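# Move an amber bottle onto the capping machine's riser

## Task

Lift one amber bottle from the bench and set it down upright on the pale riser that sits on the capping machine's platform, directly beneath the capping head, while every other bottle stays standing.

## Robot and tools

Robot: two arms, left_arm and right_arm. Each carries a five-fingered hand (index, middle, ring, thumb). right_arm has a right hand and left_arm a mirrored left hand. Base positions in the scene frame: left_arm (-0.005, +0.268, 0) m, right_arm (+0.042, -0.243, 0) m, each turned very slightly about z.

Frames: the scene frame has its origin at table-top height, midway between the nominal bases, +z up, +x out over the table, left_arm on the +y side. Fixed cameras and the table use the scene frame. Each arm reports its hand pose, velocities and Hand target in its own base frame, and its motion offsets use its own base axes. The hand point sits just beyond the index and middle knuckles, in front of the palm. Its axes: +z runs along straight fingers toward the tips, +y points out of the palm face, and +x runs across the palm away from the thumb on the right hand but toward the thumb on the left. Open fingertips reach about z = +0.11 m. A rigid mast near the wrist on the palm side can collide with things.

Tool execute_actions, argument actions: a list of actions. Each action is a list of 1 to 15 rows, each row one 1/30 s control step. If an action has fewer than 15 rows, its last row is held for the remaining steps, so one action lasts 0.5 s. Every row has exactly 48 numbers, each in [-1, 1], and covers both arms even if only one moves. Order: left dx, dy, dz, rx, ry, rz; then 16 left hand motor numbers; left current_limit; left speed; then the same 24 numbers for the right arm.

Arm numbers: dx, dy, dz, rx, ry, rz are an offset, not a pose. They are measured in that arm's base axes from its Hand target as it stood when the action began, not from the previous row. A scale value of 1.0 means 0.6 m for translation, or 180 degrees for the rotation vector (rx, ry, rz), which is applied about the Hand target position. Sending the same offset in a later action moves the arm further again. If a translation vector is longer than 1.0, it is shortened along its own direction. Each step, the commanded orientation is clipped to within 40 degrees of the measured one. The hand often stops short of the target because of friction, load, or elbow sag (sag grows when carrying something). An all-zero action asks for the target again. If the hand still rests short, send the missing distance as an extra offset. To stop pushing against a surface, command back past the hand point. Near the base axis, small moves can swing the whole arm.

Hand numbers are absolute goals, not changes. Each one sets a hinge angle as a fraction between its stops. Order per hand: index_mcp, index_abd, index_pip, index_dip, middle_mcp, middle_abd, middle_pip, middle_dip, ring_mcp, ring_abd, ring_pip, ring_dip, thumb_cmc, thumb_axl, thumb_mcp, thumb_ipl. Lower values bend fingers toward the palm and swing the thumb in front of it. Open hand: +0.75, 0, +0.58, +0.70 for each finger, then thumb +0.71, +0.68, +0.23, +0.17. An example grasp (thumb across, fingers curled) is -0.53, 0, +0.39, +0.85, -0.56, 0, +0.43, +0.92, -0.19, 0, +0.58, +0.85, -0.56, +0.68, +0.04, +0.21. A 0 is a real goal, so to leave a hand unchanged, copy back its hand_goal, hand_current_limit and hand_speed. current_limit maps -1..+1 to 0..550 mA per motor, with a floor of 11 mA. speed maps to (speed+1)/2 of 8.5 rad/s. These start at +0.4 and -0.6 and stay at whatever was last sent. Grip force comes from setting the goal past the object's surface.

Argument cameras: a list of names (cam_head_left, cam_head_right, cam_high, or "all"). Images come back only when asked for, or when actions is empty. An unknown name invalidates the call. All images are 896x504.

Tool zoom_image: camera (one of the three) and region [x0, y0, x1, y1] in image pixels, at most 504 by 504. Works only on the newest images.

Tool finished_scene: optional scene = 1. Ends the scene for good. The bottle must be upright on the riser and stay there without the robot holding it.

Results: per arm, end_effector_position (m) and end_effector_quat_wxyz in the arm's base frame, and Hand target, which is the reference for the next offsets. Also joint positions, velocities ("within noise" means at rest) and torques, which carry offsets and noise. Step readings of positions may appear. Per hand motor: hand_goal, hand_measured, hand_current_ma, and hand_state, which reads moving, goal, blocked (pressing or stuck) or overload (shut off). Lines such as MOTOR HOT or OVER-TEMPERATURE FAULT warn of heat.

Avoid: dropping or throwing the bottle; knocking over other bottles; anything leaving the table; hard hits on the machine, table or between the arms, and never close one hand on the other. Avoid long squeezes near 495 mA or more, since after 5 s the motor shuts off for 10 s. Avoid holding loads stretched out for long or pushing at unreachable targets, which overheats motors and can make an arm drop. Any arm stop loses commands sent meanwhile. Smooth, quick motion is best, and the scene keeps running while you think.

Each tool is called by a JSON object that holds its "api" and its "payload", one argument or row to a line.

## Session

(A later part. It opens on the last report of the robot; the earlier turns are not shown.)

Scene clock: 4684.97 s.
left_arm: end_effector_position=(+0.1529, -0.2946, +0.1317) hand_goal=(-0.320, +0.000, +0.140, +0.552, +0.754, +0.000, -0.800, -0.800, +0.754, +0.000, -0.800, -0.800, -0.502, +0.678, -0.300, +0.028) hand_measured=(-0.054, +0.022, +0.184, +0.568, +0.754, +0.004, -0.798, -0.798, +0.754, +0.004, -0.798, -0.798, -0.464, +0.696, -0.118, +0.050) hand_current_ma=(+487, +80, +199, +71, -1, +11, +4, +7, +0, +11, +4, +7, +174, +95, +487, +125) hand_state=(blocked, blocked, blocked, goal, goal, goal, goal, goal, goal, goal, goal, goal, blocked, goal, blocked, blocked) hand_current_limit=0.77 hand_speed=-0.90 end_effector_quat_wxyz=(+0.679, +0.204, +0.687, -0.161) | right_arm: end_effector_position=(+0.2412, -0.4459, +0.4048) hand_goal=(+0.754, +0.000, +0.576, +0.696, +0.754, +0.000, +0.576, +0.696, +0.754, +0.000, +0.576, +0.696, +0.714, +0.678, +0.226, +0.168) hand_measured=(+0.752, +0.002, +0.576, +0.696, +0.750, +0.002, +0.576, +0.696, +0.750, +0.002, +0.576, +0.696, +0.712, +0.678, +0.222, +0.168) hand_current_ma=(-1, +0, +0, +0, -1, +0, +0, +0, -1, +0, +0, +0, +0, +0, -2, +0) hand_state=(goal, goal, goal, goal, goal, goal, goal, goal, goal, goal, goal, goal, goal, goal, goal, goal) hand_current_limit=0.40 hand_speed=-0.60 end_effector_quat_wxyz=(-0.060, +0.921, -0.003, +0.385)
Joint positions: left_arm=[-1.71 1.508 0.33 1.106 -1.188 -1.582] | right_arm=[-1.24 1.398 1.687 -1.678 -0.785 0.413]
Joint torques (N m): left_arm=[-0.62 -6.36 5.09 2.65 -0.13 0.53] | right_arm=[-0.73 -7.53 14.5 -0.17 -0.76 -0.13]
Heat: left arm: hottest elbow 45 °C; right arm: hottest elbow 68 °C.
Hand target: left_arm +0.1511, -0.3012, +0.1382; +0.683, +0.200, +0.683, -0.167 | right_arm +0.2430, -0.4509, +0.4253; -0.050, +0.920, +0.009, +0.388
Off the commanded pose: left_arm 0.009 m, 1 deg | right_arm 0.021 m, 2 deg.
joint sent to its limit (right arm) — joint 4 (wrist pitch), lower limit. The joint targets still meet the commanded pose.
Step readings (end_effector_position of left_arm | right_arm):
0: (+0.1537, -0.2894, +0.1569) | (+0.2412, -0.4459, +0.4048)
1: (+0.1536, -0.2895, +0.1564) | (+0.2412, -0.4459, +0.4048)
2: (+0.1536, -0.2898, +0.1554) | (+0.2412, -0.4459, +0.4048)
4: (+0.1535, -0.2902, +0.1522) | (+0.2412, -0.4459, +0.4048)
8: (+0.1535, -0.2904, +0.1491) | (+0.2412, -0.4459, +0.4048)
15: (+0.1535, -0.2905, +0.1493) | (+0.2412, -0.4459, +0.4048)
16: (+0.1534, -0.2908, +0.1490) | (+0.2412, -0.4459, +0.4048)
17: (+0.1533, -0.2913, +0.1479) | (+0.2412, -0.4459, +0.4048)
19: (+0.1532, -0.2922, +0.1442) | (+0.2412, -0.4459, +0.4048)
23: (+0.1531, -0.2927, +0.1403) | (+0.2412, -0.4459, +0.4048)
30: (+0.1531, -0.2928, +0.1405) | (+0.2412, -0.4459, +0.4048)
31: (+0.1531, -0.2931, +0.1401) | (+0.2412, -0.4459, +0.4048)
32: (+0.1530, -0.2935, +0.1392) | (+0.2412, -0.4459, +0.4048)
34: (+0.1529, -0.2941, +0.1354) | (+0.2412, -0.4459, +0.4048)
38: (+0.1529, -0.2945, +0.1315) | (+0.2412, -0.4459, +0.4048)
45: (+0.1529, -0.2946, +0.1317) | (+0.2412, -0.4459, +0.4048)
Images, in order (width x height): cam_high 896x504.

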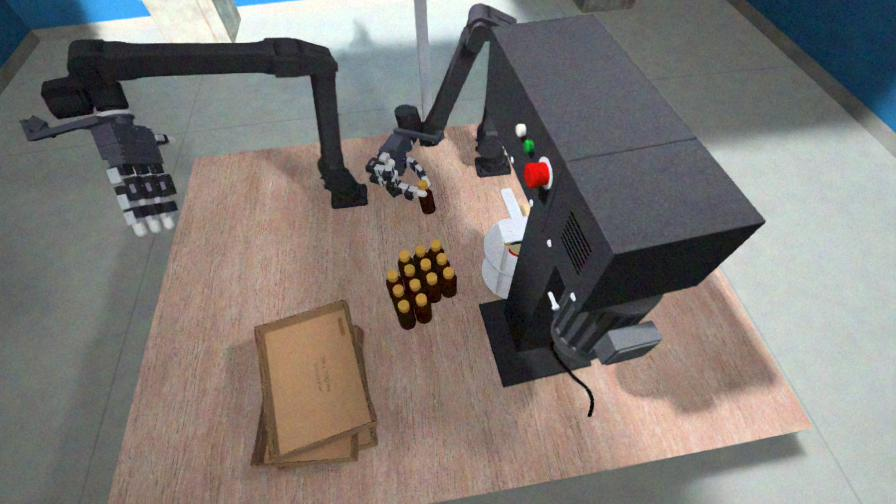

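{"api": "execute_actions", "payload": {
  "actions": [
    [[0,0,-0.0167,0,0,0,-0.32,0,0.139,0.551,0.754,0,-0.8,-0.8,0.754,0,-0.8,-0.8,-0.503,0.678,-0.3,0.027,0.77,-0.9,0,0,0,0,0,0,0.754,0,0.576,0.696,0.754,0,0.576,0.696,0.754,0,0.576,0.696,0.714,0.678,0.226,0.168,0.4,-0.6]],
    [[0.0034,0.0057,-0.010,0,0,0,-0.32,0,0.139,0.551,0.754,0,-0.8,-0.8,0.754,0,-0.8,-0.8,-0.503,0.678,-0.3,0.027,0.77,-0.9,0,0,0,0,0,0,0.754,0,0.576,0.696,0.754,0,0.576,0.696,0.754,0,0.576,0.696,0.714,0.678,0.226,0.168,0.4,-0.6]],
    [[0.0068,0.0115,0,0,0,0,-0.32,0,0.139,0.551,0.754,0,-0.8,-0.8,0.754,0,-0.8,-0.8,-0.503,0.678,-0.3,0.027,0.77,-0.9,0,0,0,0,0,0,0.754,0,0.576,0.696,0.754,0,0.576,0.696,0.754,0,0.576,0.696,0.714,0.678,0.226,0.168,0.4,-0.6]]
  ],
  "cameras": ["cam_high"]
}}

{"api": "zoom_image", "payload": {
  "camera": "cam_high",
  "region": [390, 140, 470, 230]
}}

Scene clock: 4703.83 s.
left_arm: end_effector_position=(+0.1530, -0.2959, +0.1227) hand_goal=(-0.320, +0.000, +0.140, +0.552, +0.754, +0.000, -0.800, -0.800, +0.754, +0.000, -0.800, -0.800, -0.502, +0.678, -0.300, +0.028) hand_measured=(-0.054, -0.006, +0.184, +0.568, +0.754, +0.004, -0.798, -0.798, +0.754, +0.004, -0.798, -0.798, -0.478, +0.688, -0.118, +0.050) hand_current_ma=(+487, -24, +201, +71, -1, +11, +4, +7, +0, +11, +4, +7, +103, +53, +487, +132) hand_state=(blocked, goal, blocked, goal, goal, goal, goal, goal, goal, goal, goal, goal, blocked, goal, blocked, blocked) hand_current_limit=0.77 hand_speed=-0.90 end_effector_quat_wxyz=(+0.681, +0.204, +0.683, -0.170) | right_arm: end_effector_position=(+0.2412, -0.4459, +0.4048) hand_goal=(+0.754, +0.000, +0.576, +0.696, +0.754, +0.000, +0.576, +0.696, +0.754, +0.000, +0.576, +0.696, +0.714, +0.678, +0.226, +0.168) hand_measured=(+0.752, +0.002, +0.576, +0.696, +0.750, +0.002, +0.576, +0.696, +0.750, +0.002, +0.576, +0.696, +0.712, +0.678, +0.222, +0.168) hand_current_ma=(-1, +0, +0, +0, -1, +0, +0, +0, -1, +0, +0, +0, +0, +0, -2, +0) hand_state=(goal, goal, goal, goal, goal, goal, goal, goal, goal, goal, goal, goal, goal, goal, goal, goal) hand_current_limit=0.40 hand_speed=-0.60 end_effector_quat_wxyz=(-0.060, +0.921, -0.003, +0.385)
Joint positions: left_arm=[-1.71 1.568 0.321 1.207 -1.175 -1.562] | right_arm=[-1.24 1.398 1.687 -1.678 -0.785 0.413]
Joint torques (N m): left_arm=[0.56 -6.65 2.63 2.52 0.02 0.36] | right_arm=[-0.79 -7.53 14.52 -0.17 -0.76 -0.13]
Heat: left arm: hottest elbow 45 °C; right arm: hottest elbow 68 °C.
Hand target: left_arm +0.1572, -0.2910, +0.1222; +0.683, +0.200, +0.683, -0.167 | right_arm +0.2430, -0.4509, +0.4253; -0.050, +0.920, +0.009, +0.388
Off the commanded pose: left_arm 0.007 m, 1 deg | right_arm 0.021 m, 2 deg.
joint sent to its limit (right arm) — joint 4 (wrist pitch), lower limit. The joint targets still meet the commanded pose.
Step readings (end_effector_position of left_arm | right_arm):
0: (+0.1529, -0.2946, +0.1317) | (+0.2412, -0.4459, +0.4048)
1: (+0.1528, -0.2948, +0.1313) | (+0.2412, -0.4459, +0.4048)
2: (+0.1528, -0.2952, +0.1304) | (+0.2412, -0.4459, +0.4048)
4: (+0.1527, -0.2956, +0.1265) | (+0.2412, -0.4459, +0.4048)
8: (+0.1527, -0.2958, +0.1239) | (+0.2412, -0.4459, +0.4048)
15: (+0.1527, -0.2959, +0.1241) | (+0.2412, -0.4459, +0.4048)
16: (+0.1527, -0.2962, +0.1241) | (+0.2412, -0.4459, +0.4048)
17: (+0.1527, -0.2964, +0.1239) | (+0.2412, -0.4459, +0.4048)
19: (+0.1527, -0.2967, +0.1235) | (+0.2412, -0.4459, +0.4048)
23: (+0.1527, -0.2968, +0.1232) | (+0.2412, -0.4459, +0.4048)
30: (+0.1527, -0.2969, +0.1233) | (+0.2412, -0.4459, +0.4048)
31: (+0.1527, -0.2973, +0.1231) | (+0.2412, -0.4459, +0.4048)
32: (+0.1528, -0.2970, +0.1229) | (+0.2412, -0.4459, +0.4048)
34: (+0.1530, -0.2959, +0.1225) | (+0.2412, -0.4459, +0.4048)
38: (+0.1530, -0.2959, +0.1227) | (+0.2412, -0.4459, +0.4048)
45: (+0.1530, -0.2959, +0.1227) | (+0.2412, -0.4459, +0.4048)
Images, in order (width x height): cam_high 896x504.

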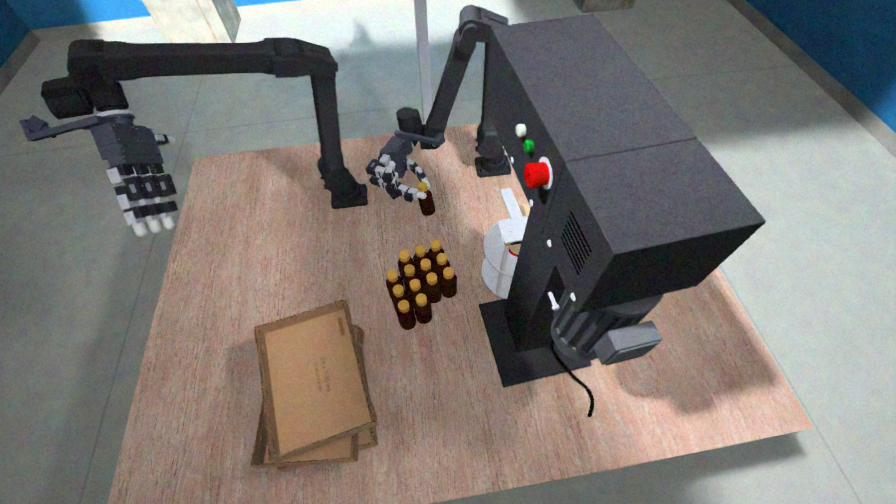

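Scaled by 5.600 from the camera's 896x504 image, which has a finer 1280x720 frame.

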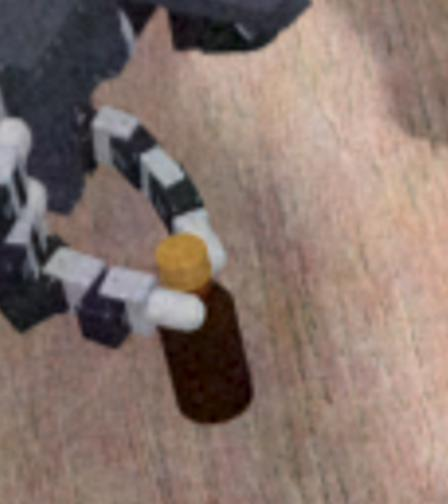

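{"api": "execute_actions", "payload": {
  "actions": [
    [[0.0068,0.0115,0,0,0,0,-0.32,0,0.139,0.551,0.754,0,-0.8,-0.8,0.754,0,-0.8,-0.8,-0.503,0.678,-0.3,0.027,0.77,-0.9,0,0,0,0,0,0,0.754,0,0.576,0.696,0.754,0,0.576,0.696,0.754,0,0.576,0.696,0.714,0.678,0.226,0.168,0.4,-0.6]],
    [[0.0068,0.0115,0,0,0,0,-0.32,0,0.139,0.551,0.754,0,-0.8,-0.8,0.754,0,-0.8,-0.8,-0.503,0.678,-0.3,0.027,0.77,-0.9,0,0,0,0,0,0,0.754,0,0.576,0.696,0.754,0,0.576,0.696,0.754,0,0.576,0.696,0.714,0.678,0.226,0.168,0.4,-0.6]]
  ],
  "cameras": ["cam_high"]
}}

{"api": "zoom_image", "payload": {
  "camera": "cam_high",
  "region": [390, 140, 470, 230]
}}

Scene clock: 4713.67 s.
left_arm: end_effector_position=(+0.1609, -0.2831, +0.1206) hand_goal=(-0.320, +0.000, +0.140, +0.552, +0.754, +0.000, -0.800, -0.800, +0.754, +0.000, -0.800, -0.800, -0.502, +0.678, -0.300, +0.028) hand_measured=(-0.054, -0.002, +0.192, +0.572, +0.754, +0.004, -0.798, -0.798, +0.754, +0.004, -0.798, -0.798, -0.480, +0.688, -0.118, +0.050) hand_current_ma=(+487, -5, +238, +85, -1, +11, +4, +7, +0, +11, +4, +7, +101, +51, +487, +132) hand_state=(blocked, goal, blocked, goal, goal, goal, goal, goal, goal, goal, goal, goal, blocked, goal, blocked, blocked) hand_current_limit=0.77 hand_speed=-0.90 end_effector_quat_wxyz=(+0.680, +0.208, +0.683, -0.169) | right_arm: end_effector_position=(+0.2412, -0.4459, +0.4048) hand_goal=(+0.754, +0.000, +0.576, +0.696, +0.754, +0.000, +0.576, +0.696, +0.754, +0.000, +0.576, +0.696, +0.714, +0.678, +0.226, +0.168) hand_measured=(+0.752, +0.002, +0.576, +0.696, +0.750, +0.002, +0.576, +0.696, +0.750, +0.002, +0.576, +0.696, +0.712, +0.678, +0.222, +0.168) hand_current_ma=(-1, +0, +0, +0, -1, +0, +0, +0, -1, +0, +0, +0, +0, +0, -2, +0) hand_state=(goal, goal, goal, goal, goal, goal, goal, goal, goal, goal, goal, goal, goal, goal, goal, goal) hand_current_limit=0.40 hand_speed=-0.60 end_effector_quat_wxyz=(-0.060, +0.921, -0.003, +0.385)
Joint positions: left_arm=[-1.688 1.553 0.282 1.226 -1.149 -1.559] | right_arm=[-1.24 1.398 1.687 -1.678 -0.785 0.413]
Joint torques (N m): left_arm=[0.79 -6.83 2.43 2.54 -0.09 0.35] | right_arm=[-0.73 -7.53 14.5 -0.17 -0.76 -0.13]
Heat: left arm: hottest elbow 44 °C; right arm: hottest elbow 68 °C.
Hand target: left_arm +0.1653, -0.2771, +0.1221; +0.683, +0.200, +0.683, -0.167 | right_arm +0.2430, -0.4509, +0.4253; -0.050, +0.920, +0.009, +0.388
Off the commanded pose: left_arm 0.008 m, 1 deg | right_arm 0.021 m, 2 deg.
joint sent to its limit (right arm) — joint 4 (wrist pitch), lower limit. The joint targets still meet the commanded pose.
Step readings (end_effector_position of left_arm | right_arm):
0: (+0.1530, -0.2959, +0.1227) | (+0.2412, -0.4459, +0.4048)
1: (+0.1533, -0.2958, +0.1223) | (+0.2412, -0.4459, +0.4048)
2: (+0.1541, -0.2950, +0.1220) | (+0.2412, -0.4459, +0.4048)
4: (+0.1553, -0.2920, +0.1217) | (+0.2412, -0.4459, +0.4048)
8: (+0.1568, -0.2901, +0.1215) | (+0.2412, -0.4459, +0.4048)
15: (+0.1569, -0.2901, +0.1215) | (+0.2412, -0.4459, +0.4048)
16: (+0.1572, -0.2900, +0.1213) | (+0.2412, -0.4459, +0.4048)
17: (+0.1579, -0.2893, +0.1212) | (+0.2412, -0.4459, +0.4048)
19: (+0.1593, -0.2858, +0.1211) | (+0.2412, -0.4459, +0.4048)
23: (+0.1607, -0.2831, +0.1206) | (+0.2412, -0.4459, +0.4048)
30: (+0.1609, -0.2831, +0.1206) | (+0.2412, -0.4459, +0.4048)
Images, in order (width x height): cam_high 896x504.

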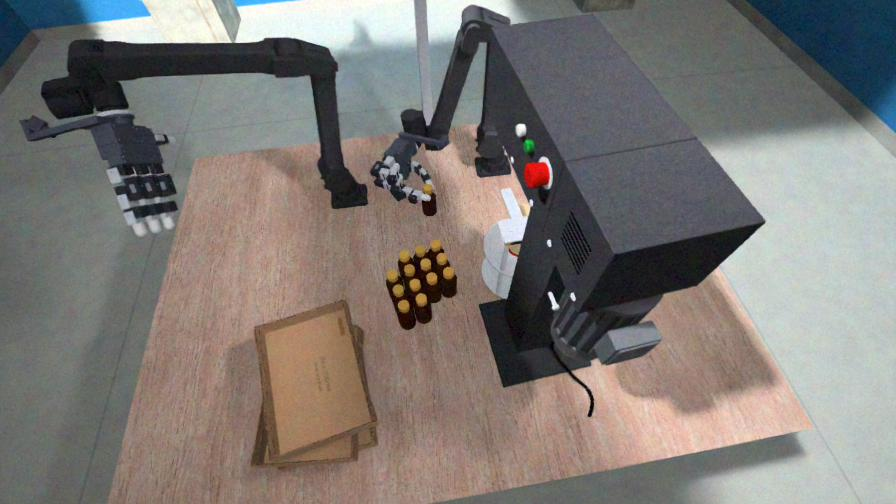

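Scaled by 5.600 from the camera's 896x504 image, which has a finer 1280x720 frame.

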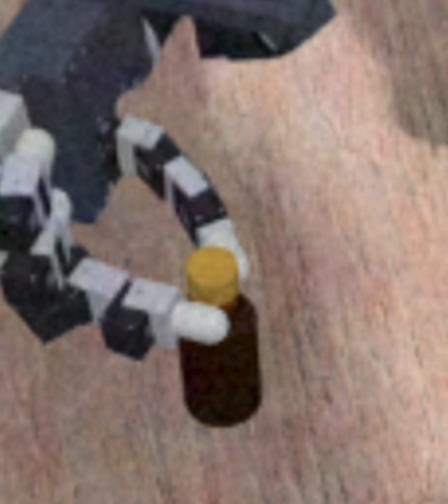

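{"api": "execute_actions", "payload": {
  "actions": [
    [[0,0,0.0167,0,0,0,-0.32,0,0.139,0.551,0.754,0,-0.8,-0.8,0.754,0,-0.8,-0.8,-0.503,0.678,-0.3,0.027,0.77,-0.9,0,0,0,0,0,0,0.754,0,0.576,0.696,0.754,0,0.576,0.696,0.754,0,0.576,0.696,0.714,0.678,0.226,0.168,0.4,-0.6]],
    [[0,0,0.0167,0,0,0,-0.32,0,0.139,0.551,0.754,0,-0.8,-0.8,0.754,0,-0.8,-0.8,-0.503,0.678,-0.3,0.027,0.77,-0.9,0,0,0,0,0,0,0.754,0,0.576,0.696,0.754,0,0.576,0.696,0.754,0,0.576,0.696,0.714,0.678,0.226,0.168,0.4,-0.6]],
    [[0,0,0.0167,0,0,0,-0.32,0,0.139,0.551,0.754,0,-0.8,-0.8,0.754,0,-0.8,-0.8,-0.503,0.678,-0.3,0.027,0.77,-0.9,0,0,0,0,0,0,0.754,0,0.576,0.696,0.754,0,0.576,0.696,0.754,0,0.576,0.696,0.714,0.678,0.226,0.168,0.4,-0.6]],
    [[0,0,0.0167,0,0,0,-0.32,0,0.139,0.551,0.754,0,-0.8,-0.8,0.754,0,-0.8,-0.8,-0.503,0.678,-0.3,0.027,0.77,-0.9,0,0,0,0,0,0,0.754,0,0.576,0.696,0.754,0,0.576,0.696,0.754,0,0.576,0.696,0.714,0.678,0.226,0.168,0.4,-0.6]],
    [[0,0,0.0167,0,0,0,-0.32,0,0.139,0.551,0.754,0,-0.8,-0.8,0.754,0,-0.8,-0.8,-0.503,0.678,-0.3,0.027,0.77,-0.9,0,0,0,0,0,0,0.754,0,0.576,0.696,0.754,0,0.576,0.696,0.754,0,0.576,0.696,0.714,0.678,0.226,0.168,0.4,-0.6]]
  ],
  "cameras": ["cam_high"]
}}

{"api": "zoom_image", "payload": {
  "camera": "cam_high",
  "region": [390, 130, 470, 220]
}}

Scene clock: 4750.03 s.
left_arm: end_effector_position=(+0.1620, -0.2731, +0.1627) hand_goal=(-0.320, +0.000, +0.140, +0.552, +0.754, +0.000, -0.800, -0.800, +0.754, +0.000, -0.800, -0.800, -0.502, +0.678, -0.300, +0.028) hand_measured=(-0.054, +0.018, +0.192, +0.572, +0.754, +0.004, -0.798, -0.798, +0.754, +0.004, -0.798, -0.798, -0.460, +0.698, -0.124, +0.050) hand_current_ma=(+487, +63, +238, +85, -1, +11, +4, +7, +0, +11, +4, +7, +190, +105, +487, +135) hand_state=(blocked, goal, blocked, goal, goal, goal, goal, goal, goal, goal, goal, goal, blocked, blocked, blocked, blocked) hand_current_limit=0.77 hand_speed=-0.90 end_effector_quat_wxyz=(+0.679, +0.206, +0.684, -0.171) | right_arm: end_effector_position=(+0.2412, -0.4459, +0.4048) hand_goal=(+0.754, +0.000, +0.576, +0.696, +0.754, +0.000, +0.576, +0.696, +0.754, +0.000, +0.576, +0.696, +0.714, +0.678, +0.226, +0.168) hand_measured=(+0.752, +0.002, +0.576, +0.696, +0.750, +0.002, +0.576, +0.696, +0.750, +0.002, +0.576, +0.696, +0.712, +0.678, +0.222, +0.168) hand_current_ma=(-1, +0, +0, +0, -1, +0, +0, +0, -1, +0, +0, +0, +0, +0, -2, +0) hand_state=(goal, goal, goal, goal, goal, goal, goal, goal, goal, goal, goal, goal, goal, goal, goal, goal) hand_current_limit=0.40 hand_speed=-0.60 end_effector_quat_wxyz=(-0.060, +0.921, -0.003, +0.385)
Joint positions: left_arm=[-1.688 1.295 0.28 0.965 -1.147 -1.57] | right_arm=[-1.24 1.398 1.687 -1.678 -0.785 0.413]
Joint torques (N m): left_arm=[0.62 -5.77 6.71 1.26 -0.14 0.49] | right_arm=[-0.79 -7.59 14.52 -0.17 -0.76 -0.13]
Heat: left arm: hottest elbow 43 °C; right arm: hottest elbow 68 °C.
Hand target: left_arm +0.1653, -0.2772, +0.1723; +0.683, +0.200, +0.683, -0.167 | right_arm +0.2430, -0.4509, +0.4253; -0.050, +0.920, +0.009, +0.388
Off the commanded pose: left_arm 0.011 m, 1 deg | right_arm 0.021 m, 2 deg.
joint sent to its limit (right arm) — joint 4 (wrist pitch), lower limit. The joint targets still meet the commanded pose.
Step readings (end_effector_position of left_arm | right_arm):
0: (+0.1609, -0.2831, +0.1206) | (+0.2412, -0.4459, +0.4048)
1: (+0.1609, -0.2831, +0.1212) | (+0.2412, -0.4459, +0.4048)
2: (+0.1609, -0.2830, +0.1225) | (+0.2412, -0.4459, +0.4048)
4: (+0.1610, -0.2824, +0.1263) | (+0.2412, -0.4459, +0.4048)
8: (+0.1610, -0.2821, +0.1302) | (+0.2412, -0.4459, +0.4048)
15: (+0.1609, -0.2821, +0.1296) | (+0.2412, -0.4459, +0.4048)
16: (+0.1610, -0.2819, +0.1299) | (+0.2412, -0.4459, +0.4048)
17: (+0.1610, -0.2816, +0.1307) | (+0.2412, -0.4459, +0.4048)
19: (+0.1611, -0.2812, +0.1344) | (+0.2412, -0.4459, +0.4048)
23: (+0.1611, -0.2807, +0.1389) | (+0.2412, -0.4459, +0.4048)
30: (+0.1611, -0.2805, +0.1386) | (+0.2412, -0.4459, +0.4048)
31: (+0.1611, -0.2803, +0.1388) | (+0.2412, -0.4459, +0.4048)
32: (+0.1612, -0.2800, +0.1397) | (+0.2412, -0.4459, +0.4048)
34: (+0.1613, -0.2794, +0.1432) | (+0.2412, -0.4459, +0.4048)
38: (+0.1613, -0.2786, +0.1476) | (+0.2412, -0.4459, +0.4048)
45: (+0.1614, -0.2784, +0.1472) | (+0.2412, -0.4459, +0.4048)
46: (+0.1614, -0.2782, +0.1474) | (+0.2412, -0.4459, +0.4048)
47: (+0.1614, -0.2778, +0.1483) | (+0.2412, -0.4459, +0.4048)
49: (+0.1615, -0.2770, +0.1515) | (+0.2412, -0.4459, +0.4048)
53: (+0.1616, -0.2761, +0.1557) | (+0.2412, -0.4459, +0.4048)
60: (+0.1617, -0.2759, +0.1553) | (+0.2412, -0.4459, +0.4048)
61: (+0.1617, -0.2757, +0.1555) | (+0.2412, -0.4459, +0.4048)
62: (+0.1617, -0.2753, +0.1563) | (+0.2412, -0.4459, +0.4048)
64: (+0.1618, -0.2743, +0.1594) | (+0.2412, -0.4459, +0.4048)
68: (+0.1620, -0.2734, +0.1631) | (+0.2412, -0.4459, +0.4048)
75: (+0.1620, -0.2732, +0.1628) | (+0.2412, -0.4459, +0.4048)
Images, in order (width x height): cam_high 896x504.

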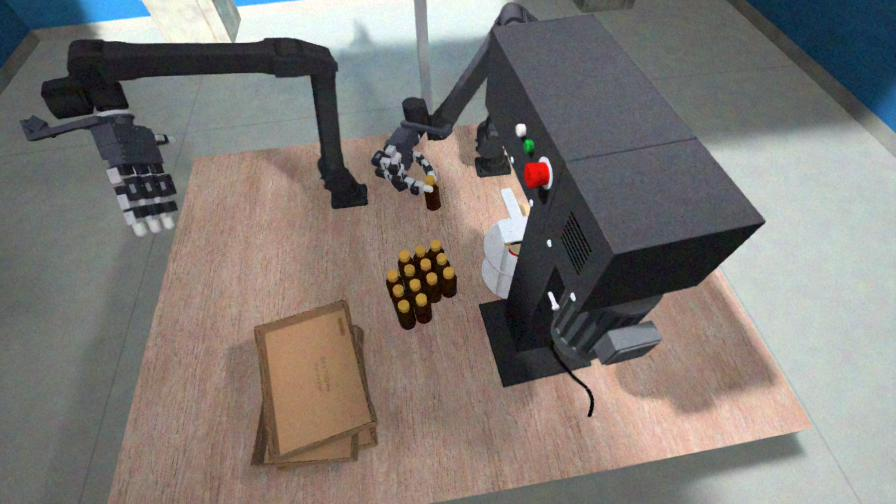

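Scaled by 5.600 from the camera's 896x504 image, which has a finer 1280x720 frame.

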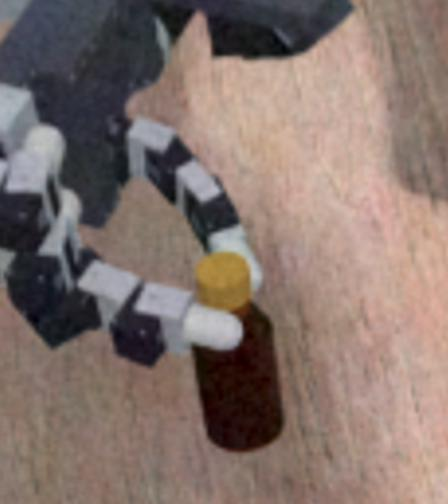

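{"api": "execute_actions", "payload": {
  "actions": [
    [[0.008,0.008,0.0180,0,0,0.0064,-0.32,0,0.139,0.551,0.754,0,-0.8,-0.8,0.754,0,-0.8,-0.8,-0.503,0.678,-0.3,0.027,0.77,-0.9,0,0,0,0,0,0,0.754,0,0.576,0.696,0.754,0,0.576,0.696,0.754,0,0.576,0.696,0.714,0.678,0.226,0.168,0.4,-0.6]],
    [[0.010,0.010,0.0180,0,0,0.0064,-0.32,0,0.139,0.551,0.754,0,-0.8,-0.8,0.754,0,-0.8,-0.8,-0.503,0.678,-0.3,0.027,0.77,-0.9,0,0,0,0,0,0,0.754,0,0.576,0.696,0.754,0,0.576,0.696,0.754,0,0.576,0.696,0.714,0.678,0.226,0.168,0.4,-0.6]],
    [[0.012,0.012,0.0180,0,0,0.0064,-0.32,0,0.139,0.551,0.754,0,-0.8,-0.8,0.754,0,-0.8,-0.8,-0.503,0.678,-0.3,0.027,0.77,-0.9,0,0,0,0,0,0,0.754,0,0.576,0.696,0.754,0,0.576,0.696,0.754,0,0.576,0.696,0.714,0.678,0.226,0.168,0.4,-0.6]],
    [[0.012,0.012,0.0180,0,0,0.0064,-0.32,0,0.139,0.551,0.754,0,-0.8,-0.8,0.754,0,-0.8,-0.8,-0.503,0.678,-0.3,0.027,0.77,-0.9,0,0,0,0,0,0,0.754,0,0.576,0.696,0.754,0,0.576,0.696,0.754,0,0.576,0.696,0.714,0.678,0.226,0.168,0.4,-0.6]],
    [[0.012,0.012,0.0180,0,0,0.0064,-0.32,0,0.139,0.551,0.754,0,-0.8,-0.8,0.754,0,-0.8,-0.8,-0.503,0.678,-0.3,0.027,0.77,-0.9,0,0,0,0,0,0,0.754,0,0.576,0.696,0.754,0,0.576,0.696,0.754,0,0.576,0.696,0.714,0.678,0.226,0.168,0.4,-0.6]],
    [[0.012,0.012,0.0180,0,0,0.0064,-0.32,0,0.139,0.551,0.754,0,-0.8,-0.8,0.754,0,-0.8,-0.8,-0.503,0.678,-0.3,0.027,0.77,-0.9,0,0,0,0,0,0,0.754,0,0.576,0.696,0.754,0,0.576,0.696,0.754,0,0.576,0.696,0.714,0.678,0.226,0.168,0.4,-0.6]],
    [[0.012,0.012,0.0180,0,0,0.0064,-0.32,0,0.139,0.551,0.754,0,-0.8,-0.8,0.754,0,-0.8,-0.8,-0.503,0.678,-0.3,0.027,0.77,-0.9,0,0,0,0,0,0,0.754,0,0.576,0.696,0.754,0,0.576,0.696,0.754,0,0.576,0.696,0.714,0.678,0.226,0.168,0.4,-0.6]],
    [[0.012,0.012,0.0180,0,0,0.0064,-0.32,0,0.139,0.551,0.754,0,-0.8,-0.8,0.754,0,-0.8,-0.8,-0.503,0.678,-0.3,0.027,0.77,-0.9,0,0,0,0,0,0,0.754,0,0.576,0.696,0.754,0,0.576,0.696,0.754,0,0.576,0.696,0.714,0.678,0.226,0.168,0.4,-0.6]]
  ],
  "cameras": ["cam_high"]
}}

{"api": "zoom_image", "payload": {
  "camera": "cam_high",
  "region": [390, 110, 490, 220]
}}

Scene clock: 4773.83 s.
left_arm: end_effector_position=(+0.2141, -0.2101, +0.2274) hand_goal=(-0.320, +0.000, +0.140, +0.552, +0.754, +0.000, -0.800, -0.800, +0.754, +0.000, -0.800, -0.800, -0.502, +0.678, -0.300, +0.028) hand_measured=(-0.054, +0.020, +0.192, +0.572, +0.754, +0.004, -0.798, -0.798, +0.754, +0.004, -0.798, -0.798, -0.458, +0.698, -0.124, +0.050) hand_current_ma=(+487, +73, +238, +85, +1, +11, +4, +7, +2, +11, +4, +7, +198, +110, +487, +135) hand_state=(blocked, goal, blocked, goal, goal, goal, goal, goal, goal, goal, goal, goal, blocked, blocked, blocked, blocked) hand_current_limit=0.77 hand_speed=-0.90 end_effector_quat_wxyz=(+0.685, +0.162, +0.703, -0.101) | right_arm: end_effector_position=(+0.2412, -0.4459, +0.4048) hand_goal=(+0.754, +0.000, +0.576, +0.696, +0.754, +0.000, +0.576, +0.696, +0.754, +0.000, +0.576, +0.696, +0.714, +0.678, +0.226, +0.168) hand_measured=(+0.752, +0.002, +0.576, +0.696, +0.750, +0.002, +0.576, +0.696, +0.750, +0.002, +0.576, +0.696, +0.712, +0.678, +0.222, +0.168) hand_current_ma=(-1, +0, +0, +0, -1, +0, +0, +0, -1, +0, +0, +0, +0, +0, -2, +0) hand_state=(goal, goal, goal, goal, goal, goal, goal, goal, goal, goal, goal, goal, goal, goal, goal, goal) hand_current_limit=0.40 hand_speed=-0.60 end_effector_quat_wxyz=(-0.060, +0.921, -0.003, +0.385)
Joint positions: left_arm=[-1.474 0.888 0.306 0.492 -1.099 -1.571] | right_arm=[-1.24 1.398 1.687 -1.678 -0.785 0.413]
Joint torques (N m): left_arm=[0.38 -3.02 12.78 1.32 -0.12 0.53] | right_arm=[-0.73 -7.47 14.52 -0.17 -0.76 -0.13]
Heat: left arm: hottest elbow 44 °C; right arm: hottest elbow 68 °C.
Hand target: left_arm +0.2193, -0.2231, +0.2586; +0.694, +0.144, +0.697, -0.112 | right_arm +0.2430, -0.4509, +0.4253; -0.050, +0.920, +0.009, +0.388
Off the commanded pose: left_arm 0.034 m, 3 deg | right_arm 0.021 m, 2 deg.
joint sent to its limit (right arm) — joint 4 (wrist pitch), lower limit. The joint targets still meet the commanded pose.
Step readings (end_effector_position of left_arm | right_arm):
0: (+0.1620, -0.2731, +0.1627) | (+0.2412, -0.4459, +0.4048)
1: (+0.1623, -0.2726, +0.1630) | (+0.2412, -0.4459, +0.4048)
2: (+0.1630, -0.2716, +0.1639) | (+0.2412, -0.4459, +0.4048)
4: (+0.1651, -0.2688, +0.1676) | (+0.2412, -0.4459, +0.4048)
8: (+0.1672, -0.2662, +0.1718) | (+0.2412, -0.4459, +0.4048)
15: (+0.1672, -0.2660, +0.1713) | (+0.2412, -0.4459, +0.4048)
16: (+0.1678, -0.2654, +0.1716) | (+0.2412, -0.4459, +0.4048)
17: (+0.1686, -0.2644, +0.1725) | (+0.2412, -0.4459, +0.4048)
19: (+0.1710, -0.2616, +0.1762) | (+0.2412, -0.4459, +0.4048)
23: (+0.1733, -0.2585, +0.1803) | (+0.2412, -0.4459, +0.4048)
30: (+0.1733, -0.2583, +0.1798) | (+0.2412, -0.4459, +0.4048)
31: (+0.1739, -0.2577, +0.1801) | (+0.2412, -0.4459, +0.4048)
32: (+0.1749, -0.2569, +0.1811) | (+0.2412, -0.4459, +0.4048)
34: (+0.1777, -0.2534, +0.1849) | (+0.2412, -0.4459, +0.4048)
38: (+0.1804, -0.2498, +0.1890) | (+0.2412, -0.4459, +0.4048)
45: (+0.1805, -0.2496, +0.1885) | (+0.2412, -0.4459, +0.4048)
46: (+0.1811, -0.2490, +0.1888) | (+0.2412, -0.4459, +0.4048)
47: (+0.1820, -0.2485, +0.1895) | (+0.2412, -0.4459, +0.4048)
49: (+0.1847, -0.2448, +0.1930) | (+0.2412, -0.4459, +0.4048)
53: (+0.1874, -0.2410, +0.1967) | (+0.2412, -0.4459, +0.4048)
60: (+0.1874, -0.2408, +0.1962) | (+0.2412, -0.4459, +0.4048)
61: (+0.1880, -0.2403, +0.1963) | (+0.2412, -0.4459, +0.4048)
62: (+0.1889, -0.2397, +0.1971) | (+0.2412, -0.4459, +0.4048)
64: (+0.1915, -0.2360, +0.2001) | (+0.2412, -0.4459, +0.4048)
68: (+0.1941, -0.2320, +0.2034) | (+0.2412, -0.4459, +0.4048)
75: (+0.1941, -0.2318, +0.2030) | (+0.2412, -0.4459, +0.4048)
76: (+0.1947, -0.2313, +0.2031) | (+0.2412, -0.4459, +0.4048)
77: (+0.1957, -0.2306, +0.2037) | (+0.2412, -0.4459, +0.4048)
79: (+0.1982, -0.2267, +0.2065) | (+0.2412, -0.4459, +0.4048)
83: (+0.2006, -0.2227, +0.2093) | (+0.2412, -0.4459, +0.4048)
90: (+0.2007, -0.2224, +0.2088) | (+0.2412, -0.4459, +0.4048)
91: (+0.2013, -0.2222, +0.2093) | (+0.2412, -0.4459, +0.4048)
92: (+0.2023, -0.2217, +0.2100) | (+0.2412, -0.4459, +0.4048)
94: (+0.2048, -0.2187, +0.2137) | (+0.2412, -0.4459, +0.4048)
98: (+0.2073, -0.2162, +0.2186) | (+0.2412, -0.4459, +0.4048)
105: (+0.2074, -0.2167, +0.2189) | (+0.2412, -0.4459, +0.4048)
106: (+0.2080, -0.2162, +0.2191) | (+0.2412, -0.4459, +0.4048)
107: (+0.2090, -0.2159, +0.2198) | (+0.2412, -0.4459, +0.4048)
109: (+0.2115, -0.2124, +0.2229) | (+0.2412, -0.4459, +0.4048)
113: (+0.2141, -0.2097, +0.2273) | (+0.2412, -0.4459, +0.4048)
120: (+0.2141, -0.2101, +0.2275) | (+0.2412, -0.4459, +0.4048)
Images, in order (width x height): cam_high 896x504.

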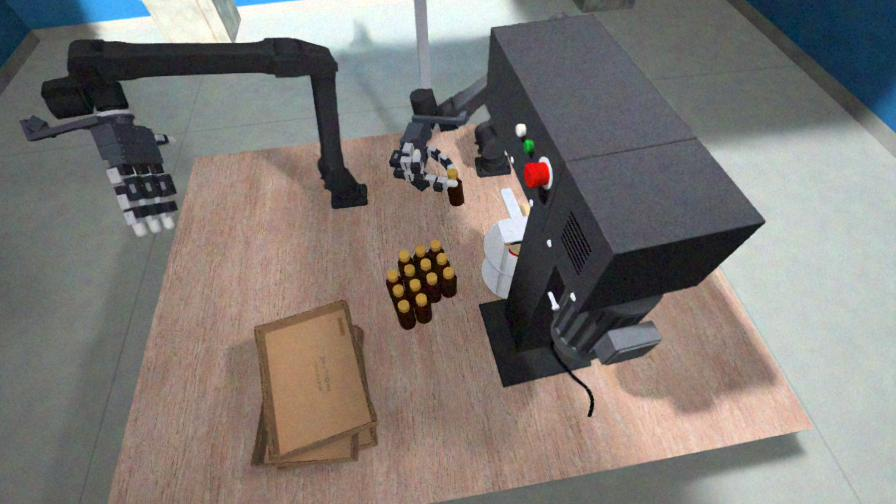

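Scaled by 4.582 from the camera's 896x504 image, which has a finer 1280x720 frame.

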